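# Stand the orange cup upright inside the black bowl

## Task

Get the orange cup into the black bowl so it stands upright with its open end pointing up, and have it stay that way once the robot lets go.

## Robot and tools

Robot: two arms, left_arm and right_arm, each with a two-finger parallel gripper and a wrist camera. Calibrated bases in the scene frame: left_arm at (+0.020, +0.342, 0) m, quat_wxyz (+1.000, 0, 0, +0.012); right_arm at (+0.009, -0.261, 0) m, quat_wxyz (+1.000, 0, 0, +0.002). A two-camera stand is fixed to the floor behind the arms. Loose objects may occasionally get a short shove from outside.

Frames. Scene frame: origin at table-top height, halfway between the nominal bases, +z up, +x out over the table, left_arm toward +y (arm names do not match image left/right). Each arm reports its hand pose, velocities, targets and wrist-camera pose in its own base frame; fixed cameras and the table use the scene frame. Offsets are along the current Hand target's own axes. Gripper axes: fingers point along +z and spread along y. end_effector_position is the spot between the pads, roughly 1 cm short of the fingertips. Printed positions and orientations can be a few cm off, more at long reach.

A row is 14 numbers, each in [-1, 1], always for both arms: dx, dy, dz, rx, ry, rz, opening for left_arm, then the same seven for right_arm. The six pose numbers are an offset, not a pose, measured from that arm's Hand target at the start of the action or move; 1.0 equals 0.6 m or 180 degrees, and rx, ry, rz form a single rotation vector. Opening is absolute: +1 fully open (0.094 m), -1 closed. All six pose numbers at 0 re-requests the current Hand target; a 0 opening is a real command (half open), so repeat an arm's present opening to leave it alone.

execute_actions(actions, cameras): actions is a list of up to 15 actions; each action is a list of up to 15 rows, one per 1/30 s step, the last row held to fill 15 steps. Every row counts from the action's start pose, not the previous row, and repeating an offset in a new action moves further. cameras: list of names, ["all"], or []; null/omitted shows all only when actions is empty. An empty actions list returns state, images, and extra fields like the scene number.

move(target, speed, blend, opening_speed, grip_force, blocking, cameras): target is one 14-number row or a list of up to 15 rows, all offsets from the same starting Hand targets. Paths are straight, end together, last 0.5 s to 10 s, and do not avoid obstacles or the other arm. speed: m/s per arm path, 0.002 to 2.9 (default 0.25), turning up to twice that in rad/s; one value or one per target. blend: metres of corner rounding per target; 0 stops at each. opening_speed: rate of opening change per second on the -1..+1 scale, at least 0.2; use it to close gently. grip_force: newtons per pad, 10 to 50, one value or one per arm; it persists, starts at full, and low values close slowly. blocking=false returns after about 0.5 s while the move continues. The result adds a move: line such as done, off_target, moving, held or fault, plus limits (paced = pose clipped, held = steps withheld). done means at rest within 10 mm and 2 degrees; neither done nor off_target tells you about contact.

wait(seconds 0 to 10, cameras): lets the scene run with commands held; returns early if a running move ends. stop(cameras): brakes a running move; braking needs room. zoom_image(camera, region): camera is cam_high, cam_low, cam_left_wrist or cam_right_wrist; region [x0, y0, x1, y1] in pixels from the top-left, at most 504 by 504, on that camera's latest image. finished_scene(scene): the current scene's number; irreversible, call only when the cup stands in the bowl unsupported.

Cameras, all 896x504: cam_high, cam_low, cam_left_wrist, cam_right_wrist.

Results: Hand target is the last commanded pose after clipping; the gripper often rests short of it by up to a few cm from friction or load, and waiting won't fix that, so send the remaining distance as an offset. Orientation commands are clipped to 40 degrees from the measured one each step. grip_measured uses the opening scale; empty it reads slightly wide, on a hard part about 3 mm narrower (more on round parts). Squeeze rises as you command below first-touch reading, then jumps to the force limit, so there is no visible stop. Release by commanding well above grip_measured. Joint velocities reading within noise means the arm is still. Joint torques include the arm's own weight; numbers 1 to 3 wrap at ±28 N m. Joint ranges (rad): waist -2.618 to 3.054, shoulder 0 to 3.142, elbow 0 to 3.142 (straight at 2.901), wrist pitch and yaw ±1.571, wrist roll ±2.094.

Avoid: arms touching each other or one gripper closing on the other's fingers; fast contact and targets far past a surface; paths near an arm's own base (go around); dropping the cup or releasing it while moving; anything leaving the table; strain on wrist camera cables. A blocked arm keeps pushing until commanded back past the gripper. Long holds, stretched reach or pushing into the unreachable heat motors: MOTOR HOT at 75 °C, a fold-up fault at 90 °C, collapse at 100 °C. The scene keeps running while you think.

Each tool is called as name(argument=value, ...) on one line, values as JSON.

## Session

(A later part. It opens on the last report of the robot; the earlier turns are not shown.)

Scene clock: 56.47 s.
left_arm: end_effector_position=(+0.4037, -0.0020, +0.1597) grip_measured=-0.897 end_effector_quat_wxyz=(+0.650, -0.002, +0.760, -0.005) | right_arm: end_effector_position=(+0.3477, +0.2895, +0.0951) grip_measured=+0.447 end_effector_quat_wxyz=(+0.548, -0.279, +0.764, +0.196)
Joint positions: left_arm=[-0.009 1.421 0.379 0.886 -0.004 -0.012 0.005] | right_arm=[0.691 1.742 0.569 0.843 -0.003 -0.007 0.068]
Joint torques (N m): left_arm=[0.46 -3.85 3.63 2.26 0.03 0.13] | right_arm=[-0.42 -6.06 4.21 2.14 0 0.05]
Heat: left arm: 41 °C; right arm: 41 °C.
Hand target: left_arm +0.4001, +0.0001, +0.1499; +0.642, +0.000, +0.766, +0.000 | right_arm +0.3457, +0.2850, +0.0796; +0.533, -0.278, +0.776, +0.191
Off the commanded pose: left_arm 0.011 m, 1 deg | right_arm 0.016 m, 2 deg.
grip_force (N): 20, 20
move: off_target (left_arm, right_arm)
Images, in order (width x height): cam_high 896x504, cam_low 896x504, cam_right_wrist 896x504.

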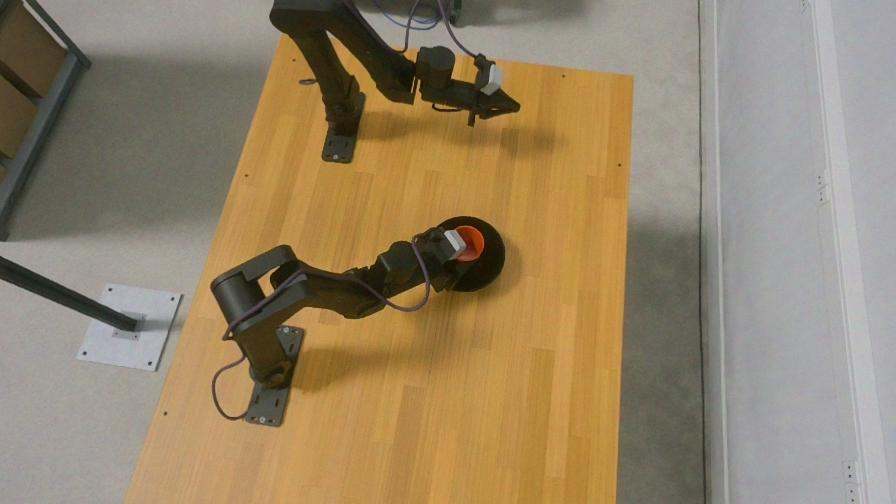

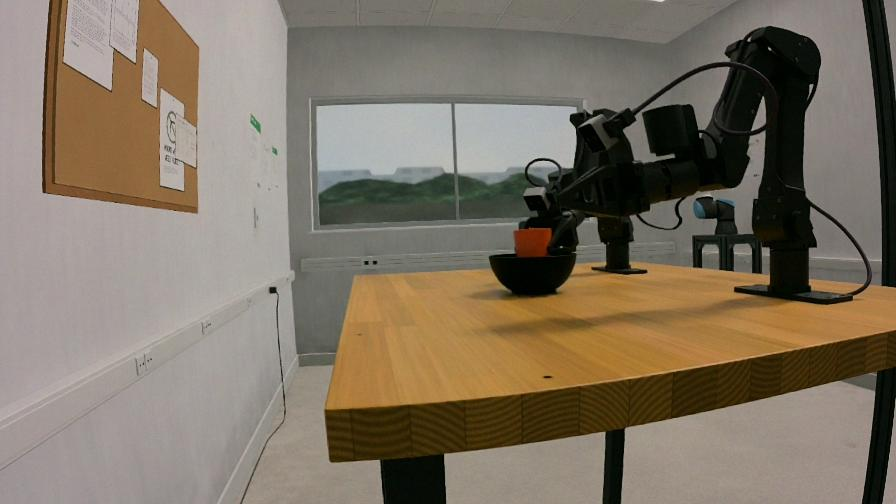

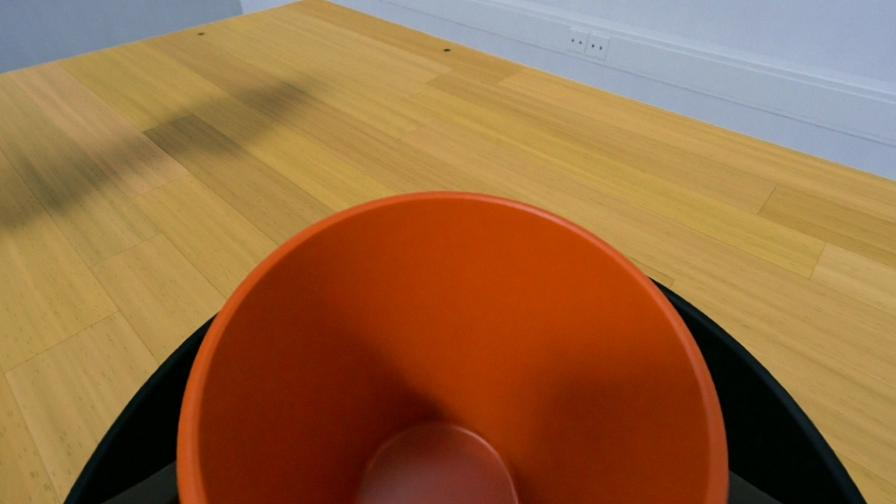

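move(target=[[0,0,0,0,0,0,-0.9, -0.14,0,-0.0539,0,0,0,0.2],[0,0,0,0,0,0,-0.9, -0.0358,-0.3117,-0.3247,0.1783,0,0.0685,0.2]], speed=0.2, blend=[0.02,0], cameras=["cam_high","cam_low","cam_right_wrist"])

Scene clock: 59.77 s.
left_arm: end_effector_position=(+0.4037, -0.0020, +0.1597) grip_measured=-0.897 end_effector_quat_wxyz=(+0.650, -0.002, +0.760, -0.005) | right_arm: end_effector_position=(+0.3332, +0.0311, +0.1707) grip_measured=+0.447 end_effector_quat_wxyz=(+0.565, -0.034, +0.824, +0.026)
Joint positions: left_arm=[-0.009 1.421 0.379 0.886 -0.004 -0.012 0.005] | right_arm=[0.093 0.907 0.404 0.134 0.005 0.006 0.068]
Joint torques (N m): left_arm=[0.46 -3.84 3.63 2.27 0.02 0.12] | right_arm=[-0.61 -3.26 6.12 2.06 -0.07 -0.08]
Heat: left arm: 41 °C; right arm: 41 °C.
Hand target: left_arm +0.4001, +0.0001, +0.1499; +0.642, +0.000, +0.766, +0.000 | right_arm +0.3301, +0.0299, +0.1693; +0.566, -0.036, +0.823, +0.025
Off the commanded pose: left_arm 0.011 m, 1 deg | right_arm 0.004 m, 0 deg.
grip_force (N): 20, 20
move: off_target (left_arm)
Images, in order (width x height): cam_high 896x504, cam_low 896x504, cam_right_wrist 896x504.

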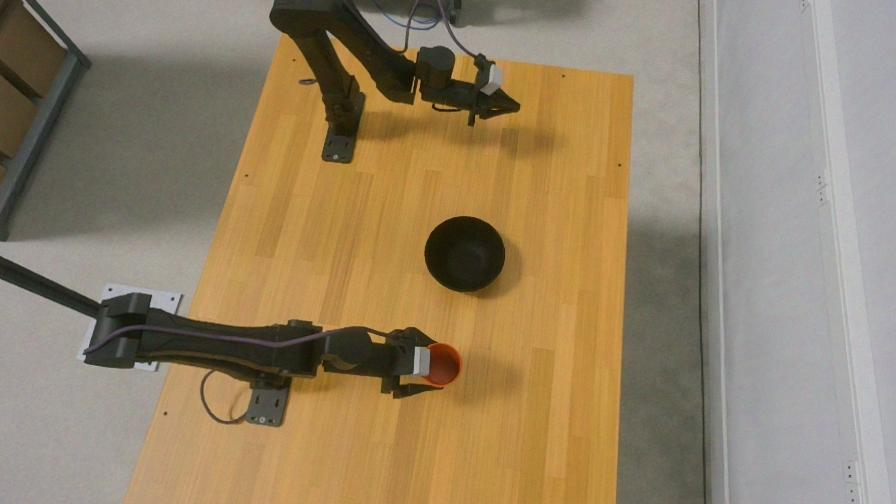

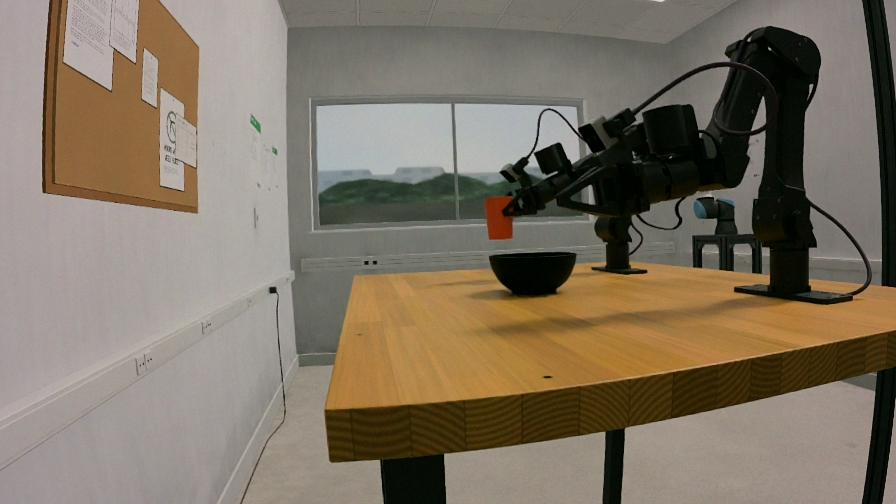

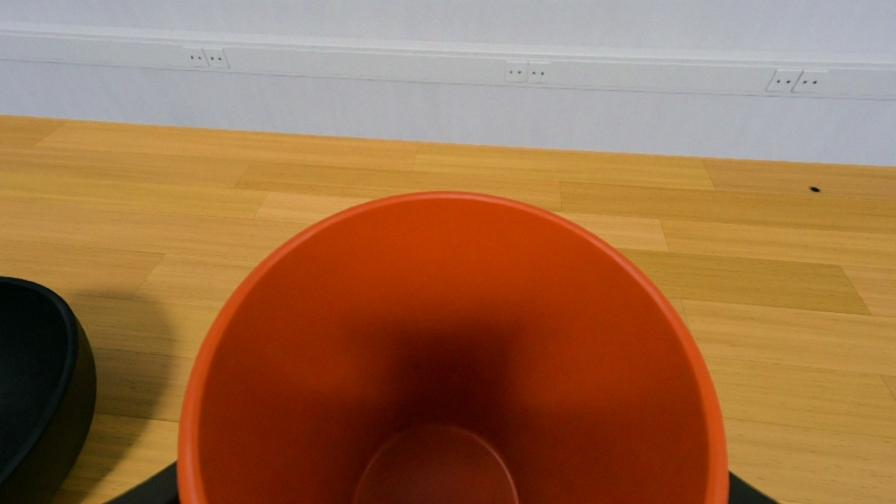

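move(target=[0,0,0,0,0,0,-0.9, 0.14,0,0.0536,0,0,0,0.2], speed=0.12, cameras=["cam_low"])

zoom_image(camera="cam_low", region=[450, 190, 610, 310])

Scene clock: 61.67 s.
left_arm: end_effector_position=(+0.4037, -0.0020, +0.1597) grip_measured=-0.897 end_effector_quat_wxyz=(+0.650, -0.002, +0.760, -0.005) | right_arm: end_effector_position=(+0.3317, +0.0321, +0.0817) grip_measured=+0.447 end_effector_quat_wxyz=(+0.566, -0.037, +0.823, +0.027)
Joint positions: left_arm=[-0.009 1.421 0.379 0.886 -0.004 -0.012 0.005] | right_arm=[0.093 1.287 0.129 0.792 -0.001 0.003 0.068]
Joint torques (N m): left_arm=[0.46 -3.88 3.62 2.25 0.04 0.13] | right_arm=[-0.58 -2.56 4.48 2.3 -0.03 -0.04]
Heat: left arm: 41 °C; right arm: 41 °C.
Hand target: left_arm +0.4001, +0.0001, +0.1499; +0.642, +0.000, +0.766, +0.000 | right_arm +0.3300, +0.0300, +0.0793; +0.566, -0.036, +0.823, +0.025
Off the commanded pose: left_arm 0.011 m, 1 deg | right_arm 0.004 m, 0 deg.
grip_force (N): 20, 20
move: off_target (left_arm)
Images, in order (width x height): cam_low 896x504.

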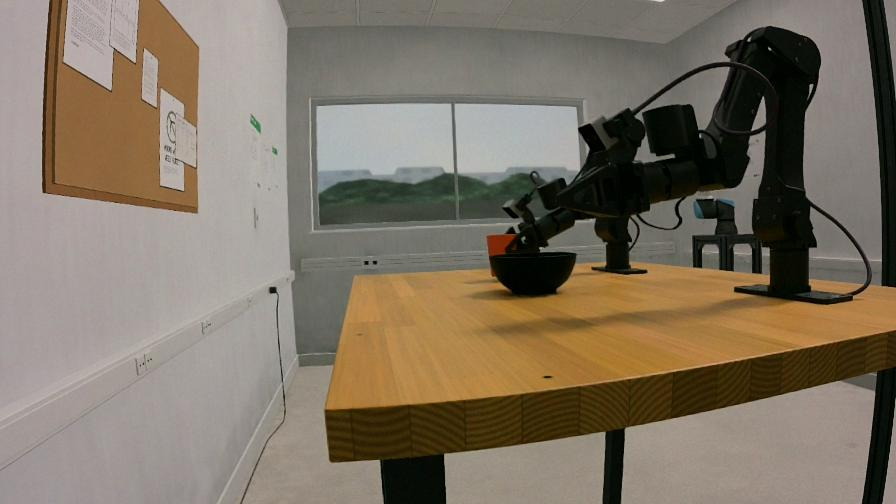

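Scaled by 3.150 from the camera's 896x504 image, which has a finer 1280x720 frame.

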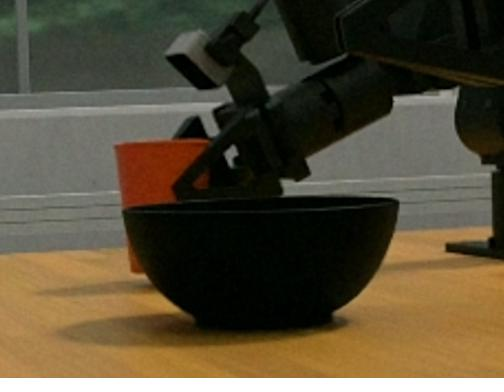

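move(target=[0,0,0,0,0,0,-0.9, 0.0124,0,0.0048,0,0,0,0.2], speed=0.04, cameras=["cam_low"])

zoom_image(camera="cam_low", region=[460, 210, 560, 300])

Scene clock: 62.73 s.
left_arm: end_effector_position=(+0.4037, -0.0020, +0.1597) grip_measured=-0.897 end_effector_quat_wxyz=(+0.650, -0.002, +0.760, -0.005) | right_arm: end_effector_position=(+0.3318, +0.0322, +0.0737) grip_measured=+0.447 end_effector_quat_wxyz=(+0.566, -0.038, +0.823, +0.028)
Joint positions: left_arm=[-0.009 1.421 0.379 0.886 -0.004 -0.012 0.005] | right_arm=[0.093 1.36 0.112 0.882 -0.001 0.003 0.068]
Joint torques (N m): left_arm=[0.47 -3.85 3.63 2.27 0.03 0.12] | right_arm=[-0.59 -2.78 4.12 2.26 -0.03 -0.04]
Heat: left arm: 41 °C; right arm: 41 °C.
Hand target: left_arm +0.4001, +0.0001, +0.1499; +0.642, +0.000, +0.766, +0.000 | right_arm +0.3300, +0.0300, +0.0714; +0.566, -0.036, +0.823, +0.025
Off the commanded pose: left_arm 0.011 m, 1 deg | right_arm 0.004 m, 0 deg.
grip_force (N): 20, 20
move: off_target (left_arm)
Images, in order (width x height): cam_low 896x504.

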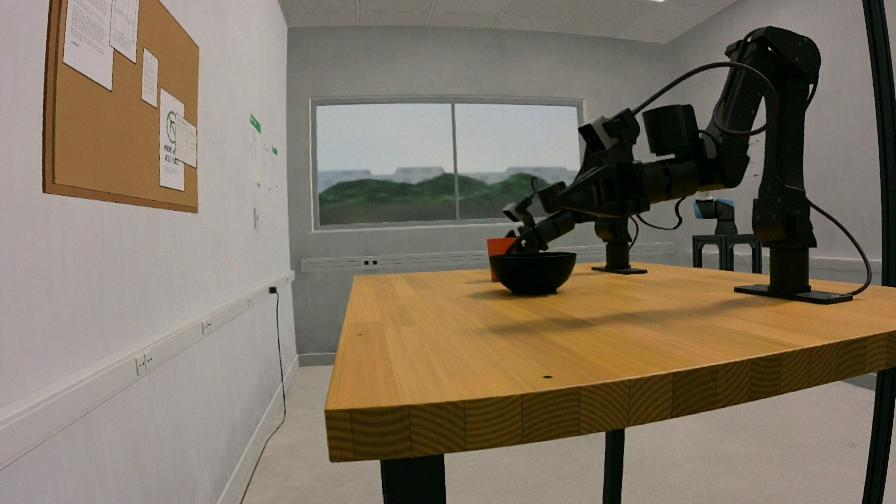

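Scaled by 5.040 from the camera's 896x504 image, which has a finer 1280x720 frame.

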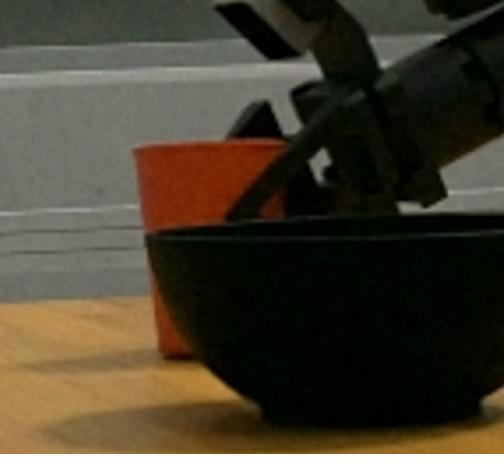

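move(target=[0,0,0,0,0,0,-0.9, 0.0109,0,0.0042,0,0,0,0.2], speed=0.03, cameras=["cam_low"])

zoom_image(camera="cam_low", region=[460, 210, 560, 300])

Scene clock: 63.77 s.
left_arm: end_effector_position=(+0.4037, -0.0020, +0.1597) grip_measured=-0.897 end_effector_quat_wxyz=(+0.650, -0.002, +0.760, -0.005) | right_arm: end_effector_position=(+0.3344, +0.0324, +0.0731) grip_measured=+0.447 end_effector_quat_wxyz=(+0.576, -0.037, +0.816, +0.028)
Joint positions: left_arm=[-0.009 1.421 0.379 0.886 -0.004 -0.012 0.005] | right_arm=[0.093 1.426 0.101 0.985 -0.001 0.003 0.068]
Joint torques (N m): left_arm=[0.46 -3.84 3.63 2.27 0.02 0.12] | right_arm=[-0.57 -2.76 3.64 2.07 -0.03 -0.04]
Heat: left arm: 41 °C; right arm: 41 °C.
Hand target: left_arm +0.4001, +0.0001, +0.1499; +0.642, +0.000, +0.766, +0.000 | right_arm +0.3300, +0.0299, +0.0643; +0.566, -0.036, +0.823, +0.025
Off the commanded pose: left_arm 0.011 m, 1 deg | right_arm 0.010 m, 2 deg.
grip_force (N): 20, 20
move: off_target (left_arm)
Images, in order (width x height): cam_low 896x504.

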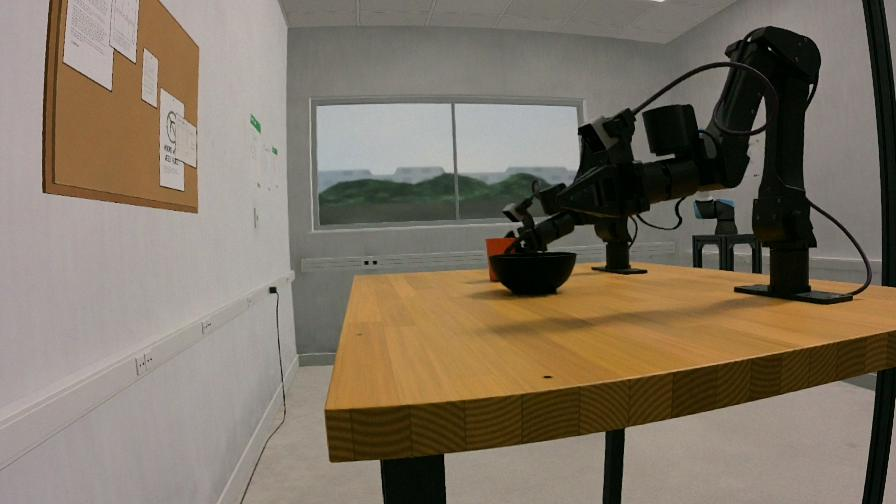

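Scaled by 5.040 from the camera's 896x504 image, which has a finer 1280x720 frame.

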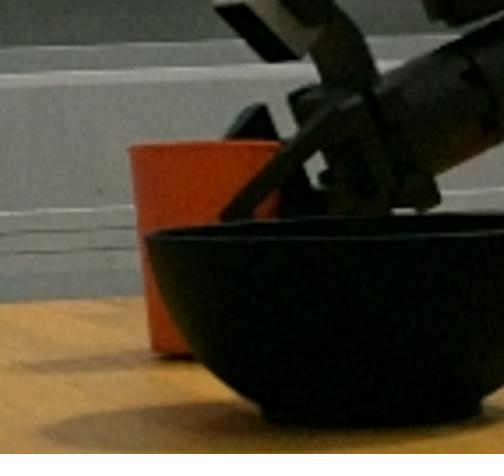

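move(target=[0,0,0,0,0,0,-0.9, -0.0109,0,-0.0042,0,0,0,0.2], speed=0.05, cameras=[])

move(target=[0,0,0,0,0,0,-0.9, 0,0,0,0,0,0,0.9], cameras=["cam_high","cam_low","cam_right_wrist"])

Scene clock: 64.80 s.
left_arm: end_effector_position=(+0.4037, -0.0020, +0.1597) grip_measured=-0.897 end_effector_quat_wxyz=(+0.650, -0.002, +0.760, -0.005) | right_arm: end_effector_position=(+0.3316, +0.0322, +0.0731) grip_measured=+0.447 end_effector_quat_wxyz=(+0.571, -0.037, +0.820, +0.028)
Joint positions: left_arm=[-0.009 1.421 0.379 0.886 -0.004 -0.012 0.005] | right_arm=[0.093 1.386 0.101 0.931 -0.002 0.003 0.068]
Joint torques (N m): left_arm=[0.47 -3.85 3.62 2.27 0.03 0.12] | right_arm=[-0.59 -4.78 4.71 1.85 -0.02 -0.06]
Heat: left arm: 41 °C; right arm: 41 °C.
Hand target: left_arm +0.4001, +0.0001, +0.1499; +0.642, +0.000, +0.766, +0.000 | right_arm +0.3300, +0.0299, +0.0714; +0.566, -0.036, +0.823, +0.025
Off the commanded pose: left_arm 0.011 m, 1 deg | right_arm 0.003 m, 1 deg.
grip_force (N): 20, 20
move: off_target (left_arm)
No camera images: "cameras" was empty.

Scene clock: 65.30 s.
left_arm: end_effector_position=(+0.4037, -0.0020, +0.1597) grip_measured=-0.897 end_effector_quat_wxyz=(+0.650, -0.002, +0.760, -0.005) | right_arm: end_effector_position=(+0.3305, +0.0322, +0.0701) grip_measured=+0.899 end_effector_quat_wxyz=(+0.566, -0.038, +0.823, +0.028)
Joint positions: left_arm=[-0.009 1.421 0.379 0.886 -0.004 -0.012 0.005] | right_arm=[0.093 1.386 0.101 0.919 -0.002 0.003 0.089]
Joint torques (N m): left_arm=[0.49 -3.86 3.63 2.27 0.02 0.12] | right_arm=[-0.61 -4.85 4.75 1.96 -0.03 -0.06]
Heat: left arm: 41 °C; right arm: 41 °C.
Hand target: left_arm +0.4001, +0.0001, +0.1499; +0.642, +0.000, +0.766, +0.000 | right_arm +0.3300, +0.0300, +0.0713; +0.566, -0.036, +0.823, +0.026
Off the commanded pose: left_arm 0.011 m, 1 deg | right_arm 0.003 m, 0 deg.
grip_force (N): 20, 20
move: off_target (left_arm)
Images, in order (width x height): cam_high 896x504, cam_low 896x504, cam_right_wrist 896x504.

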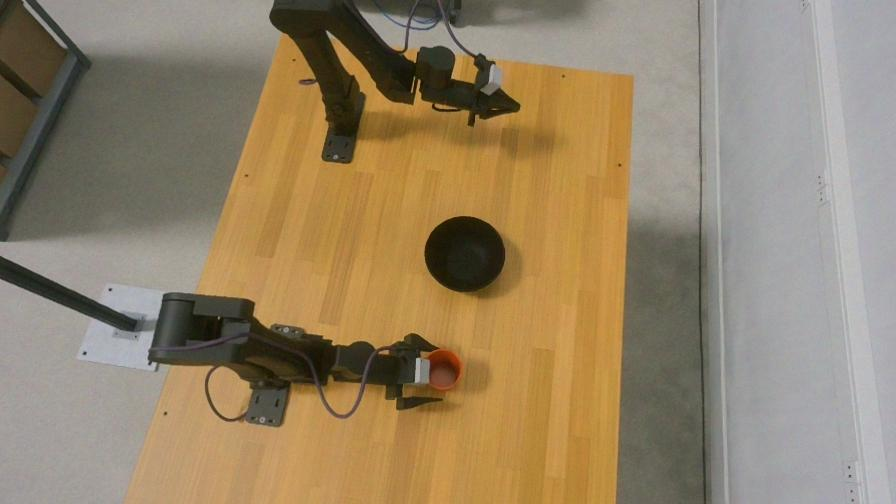

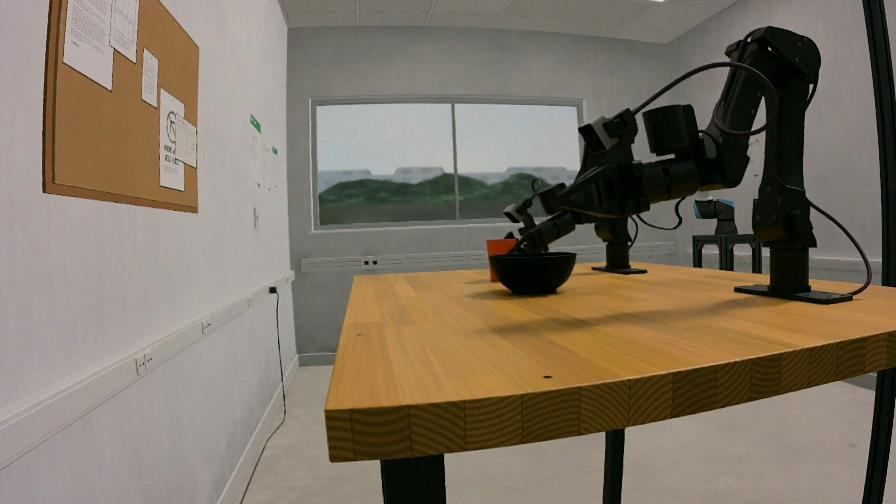

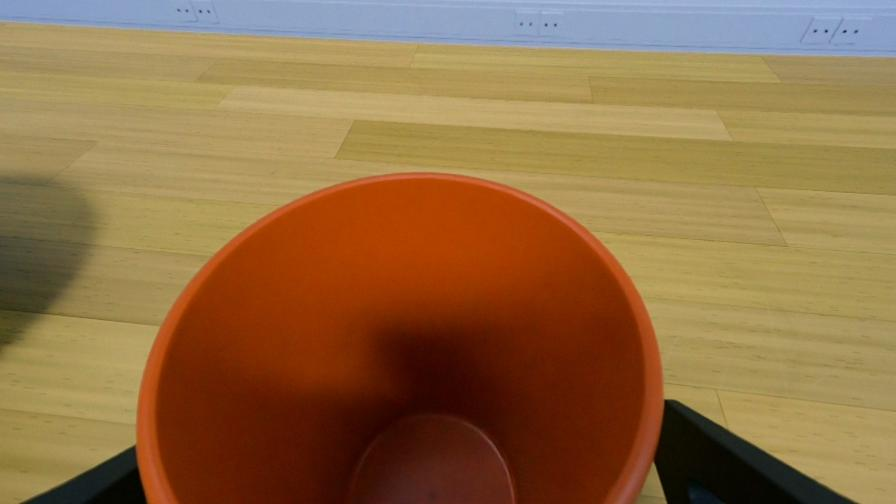

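move(target=[0,0,0,0,0,0,-0.9, 0,0.008,-0.22,0,0,0,1], speed=0.12, grip_force=50, cameras=["cam_high","cam_low","cam_right_wrist"])

Scene clock: 68.27 s.
left_arm: end_effector_position=(+0.4037, -0.0020, +0.1597) grip_measured=-0.897 end_effector_quat_wxyz=(+0.650, -0.002, +0.760, -0.005) | right_arm: end_effector_position=(+0.2099, +0.0240, +0.1088) grip_measured=+0.999 end_effector_quat_wxyz=(+0.527, -0.038, +0.849, +0.018)
Joint positions: left_arm=[-0.009 1.421 0.379 0.886 -0.004 -0.012 0.005] | right_arm=[0.206 0.003 0.174 -0.634 0.113 0.045 0.094]
Joint torques (N m): left_arm=[0.4 -3.85 3.58 2.26 0.01 0.12] | right_arm=[0.59 1.78 8.76 1.86 0.15 0.08]
Heat: left arm: 41 °C; right arm: 41 °C.
Hand target: left_arm +0.4001, +0.0001, +0.1499; +0.642, +0.000, +0.767, +0.000 | right_arm +0.2069, +0.0239, +0.1187; +0.566, -0.037, +0.823, +0.026
Off the commanded pose: left_arm 0.011 m, 1 deg | right_arm 0.010 m, 5 deg.
joint sent to its limit (right arm) — joint 2 (shoulder), lower limit. The joint targets are off in orientation, not in position.
move: off_target (left_arm, right_arm)
Images, in order (width x height): cam_high 896x504, cam_low 896x504, cam_right_wrist 896x504.

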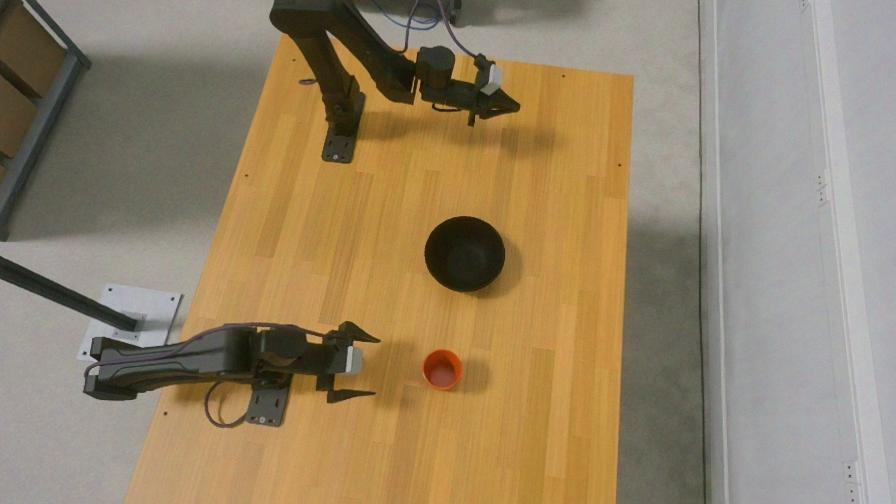

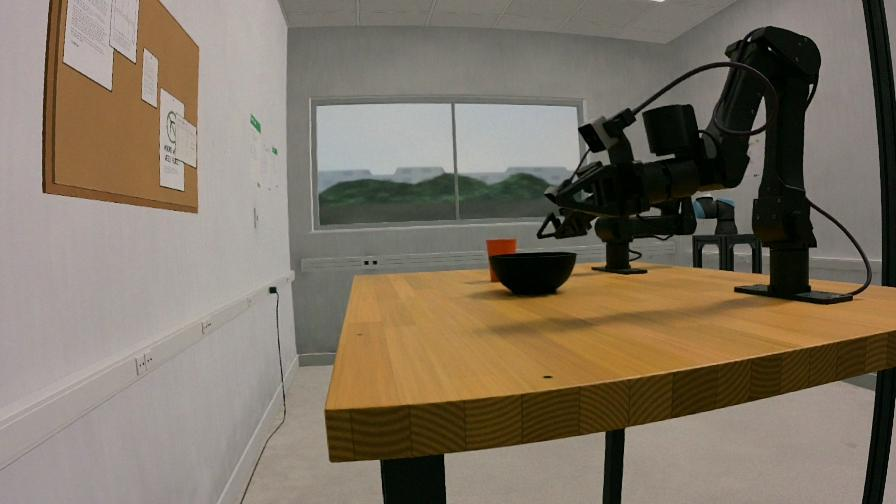

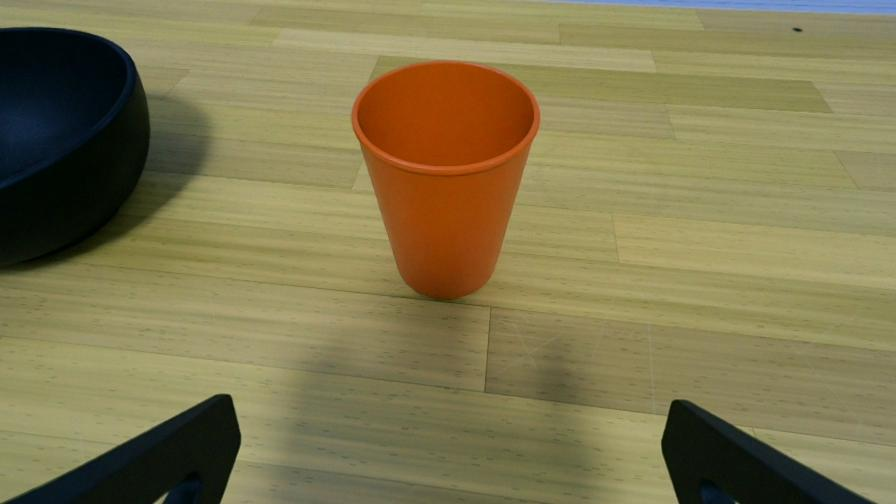

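move(target=[[0,0,0,0,0,0,-0.9, -0.1583,0.0023,0.0348,0,0.1896,0,1],[0,0,0,0,0,0,-0.9, -0.1248,0.0058,0.1805,0,0.384,0,1]], speed=0.25, blend=[0.03,0], cameras=["cam_high","cam_low","cam_right_wrist"])

Scene clock: 71.87 s.
left_arm: end_effector_position=(+0.4037, -0.0020, +0.1597) grip_measured=-0.897 end_effector_quat_wxyz=(+0.650, -0.002, +0.760, -0.005) | right_arm: end_effector_position=(+0.3316, +0.0400, +0.1486) grip_measured=+0.999 end_effector_quat_wxyz=(+0.002, -0.045, +0.999, -0.003)
Joint positions: left_arm=[-0.009 1.421 0.379 0.886 -0.004 -0.012 0.005] | right_arm=[0.12 1.809 1.664 -1.422 0.006 0.031 0.094]
Joint torques (N m): left_arm=[0.46 -3.85 3.62 2.26 0.02 0.12] | right_arm=[-0.77 -8.42 7.68 0.32 -0.09 -0.1]
Heat: left arm: 41 °C; right arm: 41 °C.
Hand target: left_arm +0.4001, +0.0001, +0.1499; +0.642, +0.000, +0.767, +0.000 | right_arm +0.3339, +0.0386, +0.1498; -0.001, -0.045, +0.999, +0.000
Off the commanded pose: left_arm 0.011 m, 1 deg | right_arm 0.003 m, 0 deg.
move: off_target (left_arm)
Images, in order (width x height): cam_high 896x504, cam_low 896x504, cam_right_wrist 896x504.

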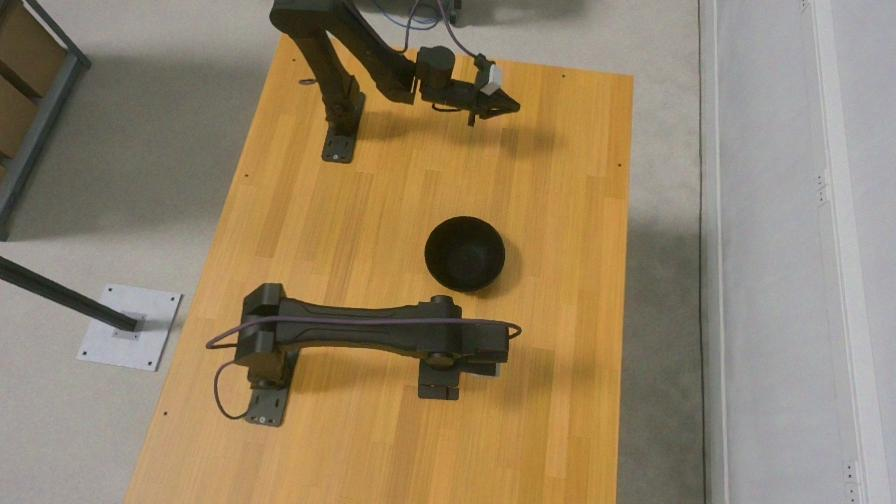

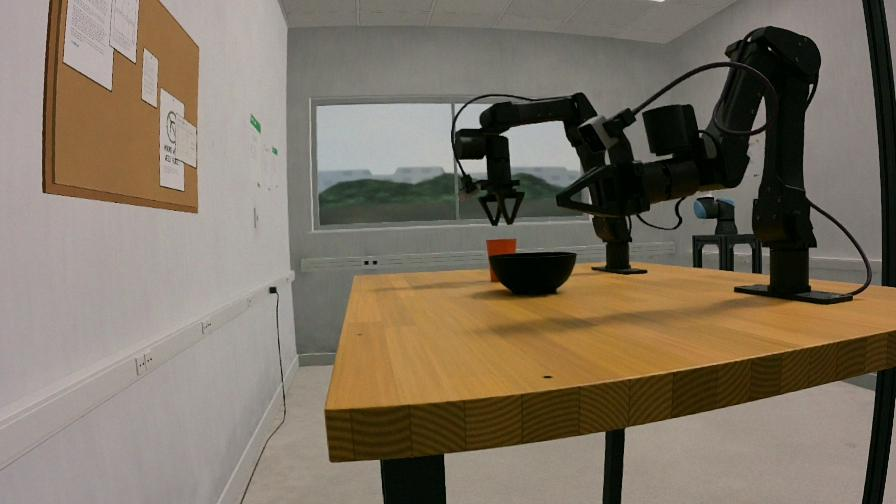

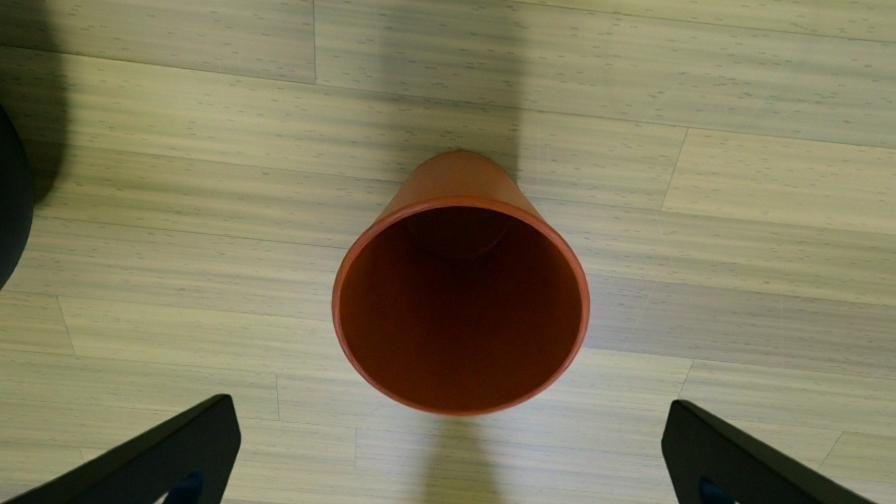

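move(target=[0,0,0,0,0,0,-0.9, 0,-0.0042,0.1083,0,0,0,1], speed=0.12, cameras=["cam_low","cam_right_wrist"])

zoom_image(camera="cam_low", region=[440, 170, 600, 300])

Scene clock: 73.53 s.
left_arm: end_effector_position=(+0.4037, -0.0020, +0.1597) grip_measured=-0.897 end_effector_quat_wxyz=(+0.650, -0.002, +0.760, -0.005) | right_arm: end_effector_position=(+0.3342, +0.0378, +0.0927) grip_measured=+0.999 end_effector_quat_wxyz=(+0.007, -0.045, +0.999, -0.002)
Joint positions: left_arm=[-0.009 1.421 0.379 0.886 -0.004 -0.012 0.005] | right_arm=[0.113 1.812 1.445 -1.191 0.006 0.024 0.094]
Joint torques (N m): left_arm=[0.44 -3.9 3.62 2.26 0.02 0.13] | right_arm=[-0.77 -8.27 5.16 0.62 -0.08 -0.11]
Heat: left arm: 41 °C; right arm: 41 °C.
Hand target: left_arm +0.4001, +0.0001, +0.1499; +0.642, +0.000, +0.767, +0.000 | right_arm +0.3340, +0.0362, +0.0848; -0.001, -0.044, +0.999, +0.000
Off the commanded pose: left_arm 0.011 m, 1 deg | right_arm 0.008 m, 1 deg.
move: off_target (left_arm)
Images, in order (width x height): cam_low 896x504, cam_right_wrist 896x504.

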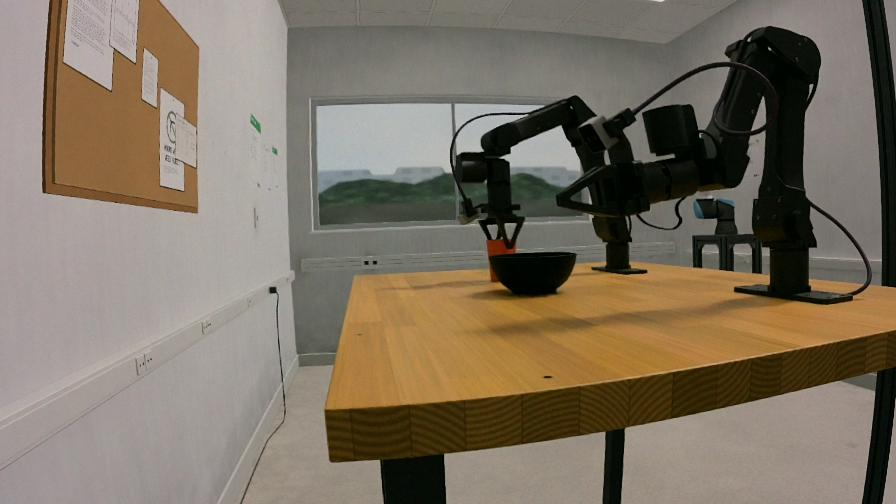

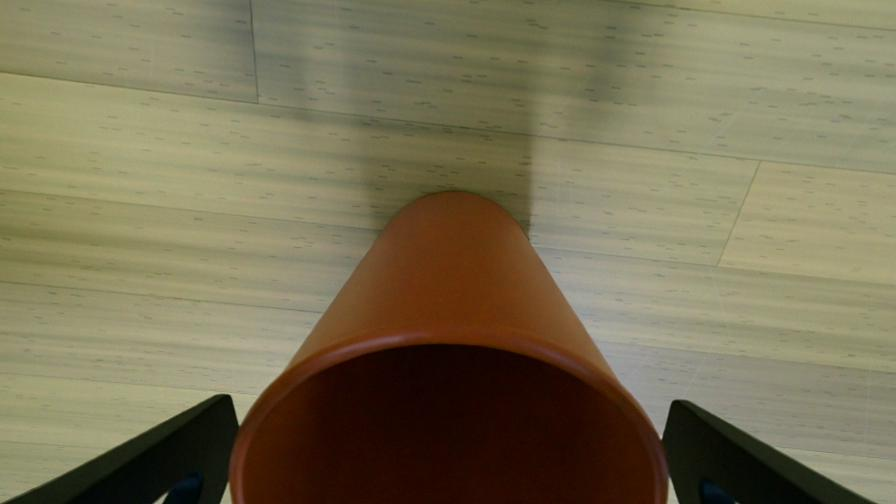

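Scaled by 3.150 from the camera's 896x504 image, which has a finer 1280x720 frame.

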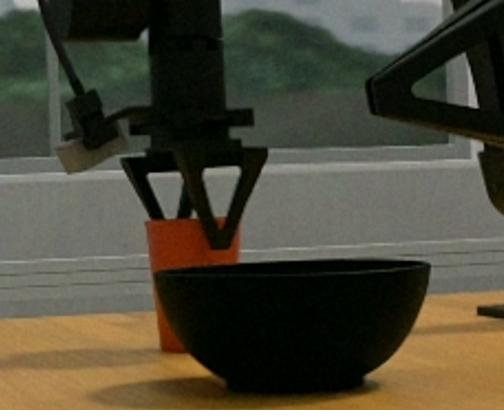

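move(target=[[0,0,0,0,0,0,-0.9, 0,0,0.017,0,0,0,1],[0,0,0,0,0,0,-0.9, 0,0,0.017,0,0,0,0.3]], speed=0.1, grip_force=25, cameras=["cam_low","cam_right_wrist"])

Scene clock: 77.47 s.
left_arm: end_effector_position=(+0.4037, -0.0020, +0.1597) grip_measured=-0.897 end_effector_quat_wxyz=(+0.650, -0.002, +0.760, -0.005) | right_arm: end_effector_position=(+0.3353, +0.0380, +0.0851) grip_measured=+0.485 end_effector_quat_wxyz=(+0.011, -0.045, +0.999, -0.002)
Joint positions: left_arm=[-0.009 1.421 0.379 0.886 -0.004 -0.012 0.005] | right_arm=[0.113 1.812 1.415 -1.152 0.005 0.024 0.07]
Joint torques (N m): left_arm=[0.46 -3.88 3.66 2.27 0.02 0.12] | right_arm=[-0.75 -7.71 5.03 0.61 -0.08 -0.1]
Heat: left arm: 41 °C; right arm: 41 °C.
Hand target: left_arm +0.4001, +0.0001, +0.1499; +0.642, +0.000, +0.767, +0.000 | right_arm +0.3341, +0.0361, +0.0747; -0.001, -0.044, +0.999, +0.000
Off the commanded pose: left_arm 0.011 m, 1 deg | right_arm 0.011 m, 1 deg.
grip_force (N): 25, 25
move: off_target (left_arm, right_arm); target 2's new opening was sent with right_arm's hand 0.011 m and 1 deg from that target
Images, in order (width x height): cam_low 896x504, cam_right_wrist 896x504.

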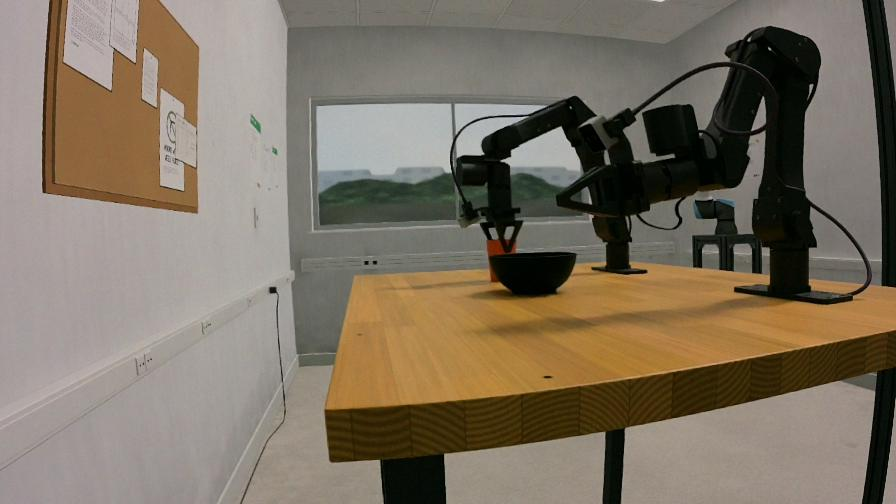

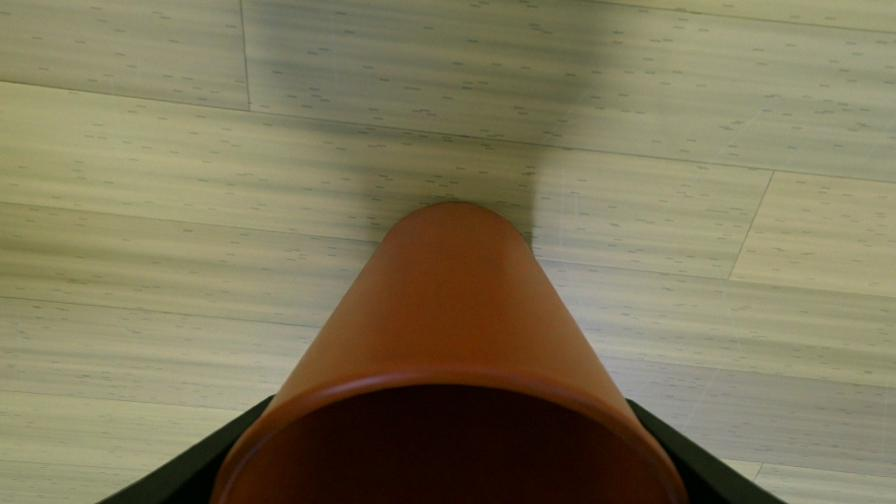

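move(target=[[0,0,0,0,0,0,-0.9, 0,0,-0.1333,0,0,0,0.3],[0,0,0,0,0,0,-0.9, 0.0323,0.2772,-0.2083,-0.0347,-0.136,-0.1567,0.3],[0,0,0,0,0,0,-0.9, -0.0512,0.4087,-0.2,-0.0335,-0.1077,-0.1901,0.3]], speed=0.2, blend=[0.03,0.04,0], cameras=["cam_high","cam_low","cam_right_wrist"])

Scene clock: 81.53 s.
left_arm: end_effector_position=(+0.4037, -0.0020, +0.1597) grip_measured=-0.897 end_effector_quat_wxyz=(+0.650, -0.002, +0.760, -0.005) | right_arm: end_effector_position=(+0.3416, +0.2813, +0.1941) grip_measured=+0.483 end_effector_quat_wxyz=(+0.164, -0.329, +0.928, +0.062)
Joint positions: left_arm=[-0.009 1.421 0.379 0.886 -0.004 -0.012 0.005] | right_arm=[0.683 1.927 1.941 -1.232 -0.008 0.003 0.07]
Joint torques (N m): left_arm=[0.43 -3.85 3.62 2.26 0.02 0.13] | right_arm=[0.18 -10 8.25 0.96 0.03 -0.11]
Heat: left arm: 42 °C; right arm: 41 °C.
Hand target: left_arm +0.4001, +0.0001, +0.1499; +0.642, +0.000, +0.767, +0.000 | right_arm +0.3431, +0.2831, +0.1947; +0.163, -0.334, +0.927, +0.059
Off the commanded pose: left_arm 0.011 m, 1 deg | right_arm 0.002 m, 1 deg.
grip_force (N): 25, 25
move: off_target (left_arm)
Images, in order (width x height): cam_high 896x504, cam_low 896x504, cam_right_wrist 896x504.

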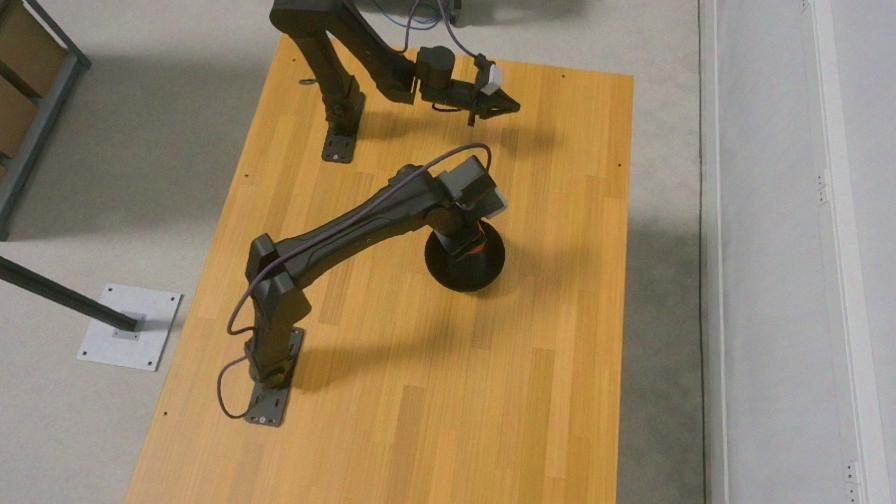

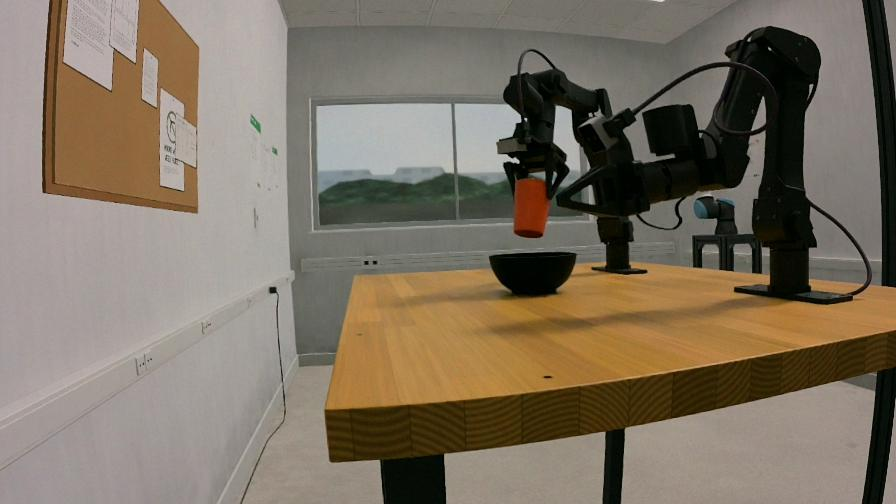

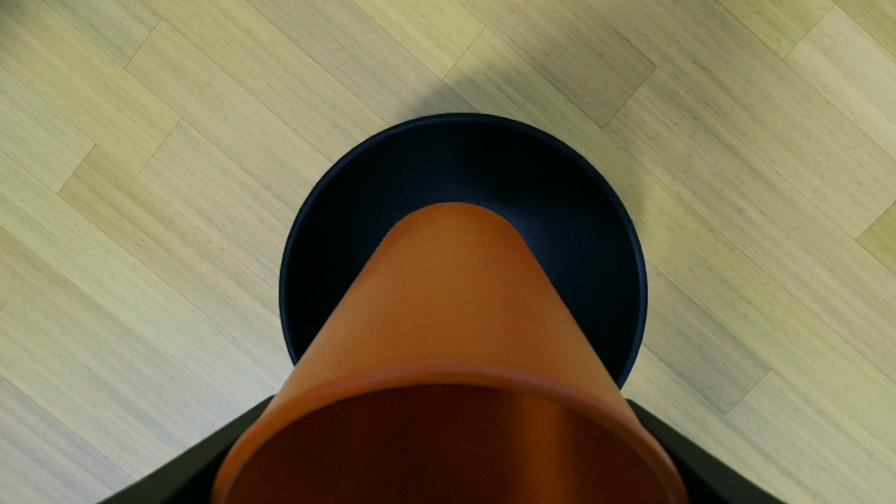

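move(target=[0,0,0,0,0,0,-0.9, 0.0327,0,0.1213,0,0.111,0,0.3], speed=0.15, cameras=["cam_high","cam_low","cam_right_wrist"])

zoom_image(camera="cam_low", region=[450, 170, 630, 310])

Scene clock: 83.57 s.
left_arm: end_effector_position=(+0.4037, -0.0020, +0.1597) grip_measured=-0.897 end_effector_quat_wxyz=(+0.650, -0.002, +0.760, -0.005) | right_arm: end_effector_position=(+0.3475, +0.2861, +0.1232) grip_measured=+0.483 end_effector_quat_wxyz=(+0.009, -0.334, +0.943, +0.007)
Joint positions: left_arm=[-0.009 1.421 0.379 0.886 -0.004 -0.012 0.005] | right_arm=[0.683 2.325 2.335 -1.56 -0.008 0.003 0.07]
Joint torques (N m): left_arm=[0.43 -3.86 3.63 2.26 0.03 0.13] | right_arm=[0.25 -12.44 7.61 0.38 0.06 -0.1]
Heat: left arm: 42 °C; right arm: 41 °C.
Hand target: left_arm +0.4001, +0.0001, +0.1499; +0.642, +0.000, +0.767, +0.000 | right_arm +0.3479, +0.2872, +0.1196; -0.001, -0.339, +0.941, +0.001
Off the commanded pose: left_arm 0.011 m, 1 deg | right_arm 0.004 m, 1 deg.
joint sent to its limit (right arm) — joint 4 (wrist pitch), lower limit. The joint targets still meet the commanded pose.
grip_force (N): 25, 25
move: off_target (left_arm)
Images, in order (width x height): cam_high 896x504, cam_low 896x504, cam_right_wrist 896x504.

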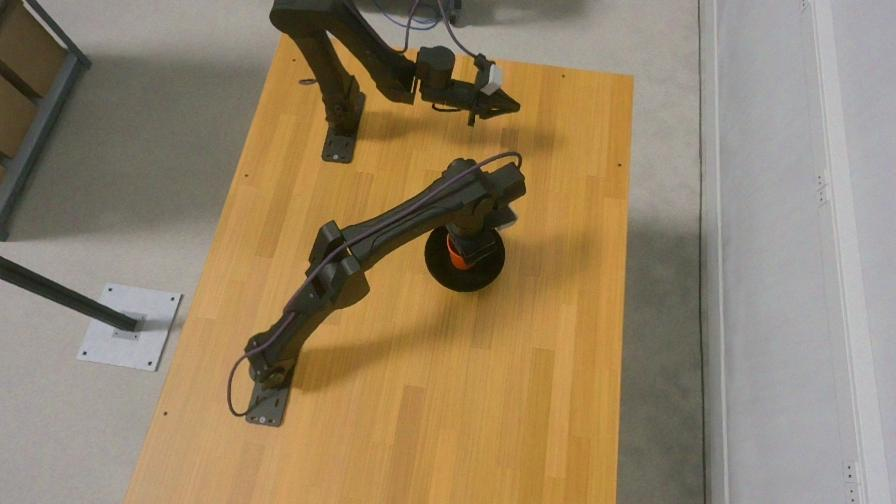

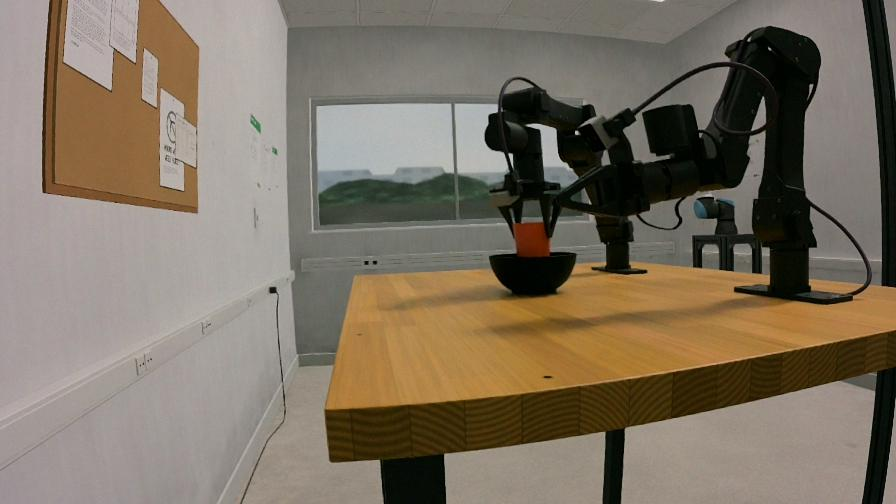

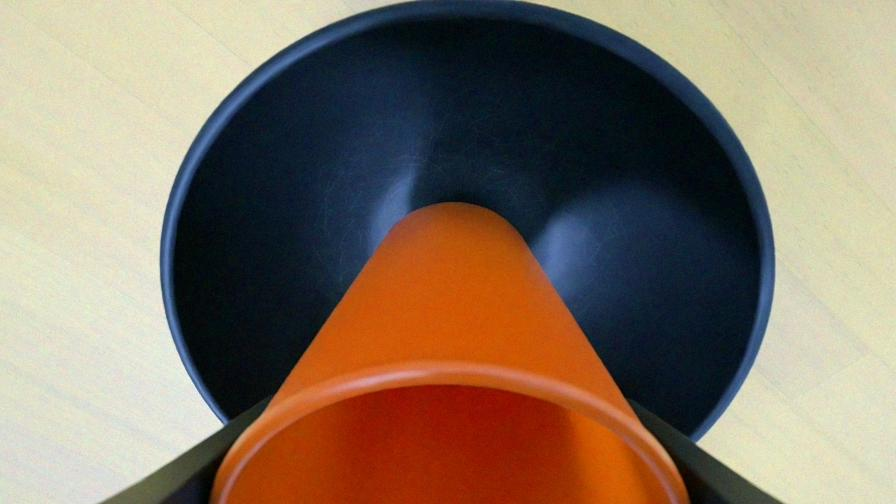

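Scaled by 2.800 from the camera's 896x504 image, which has a finer 1280x720 frame.

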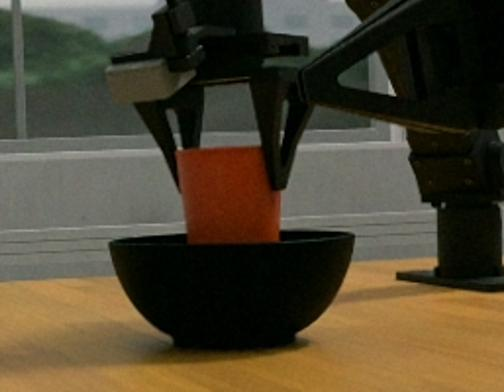

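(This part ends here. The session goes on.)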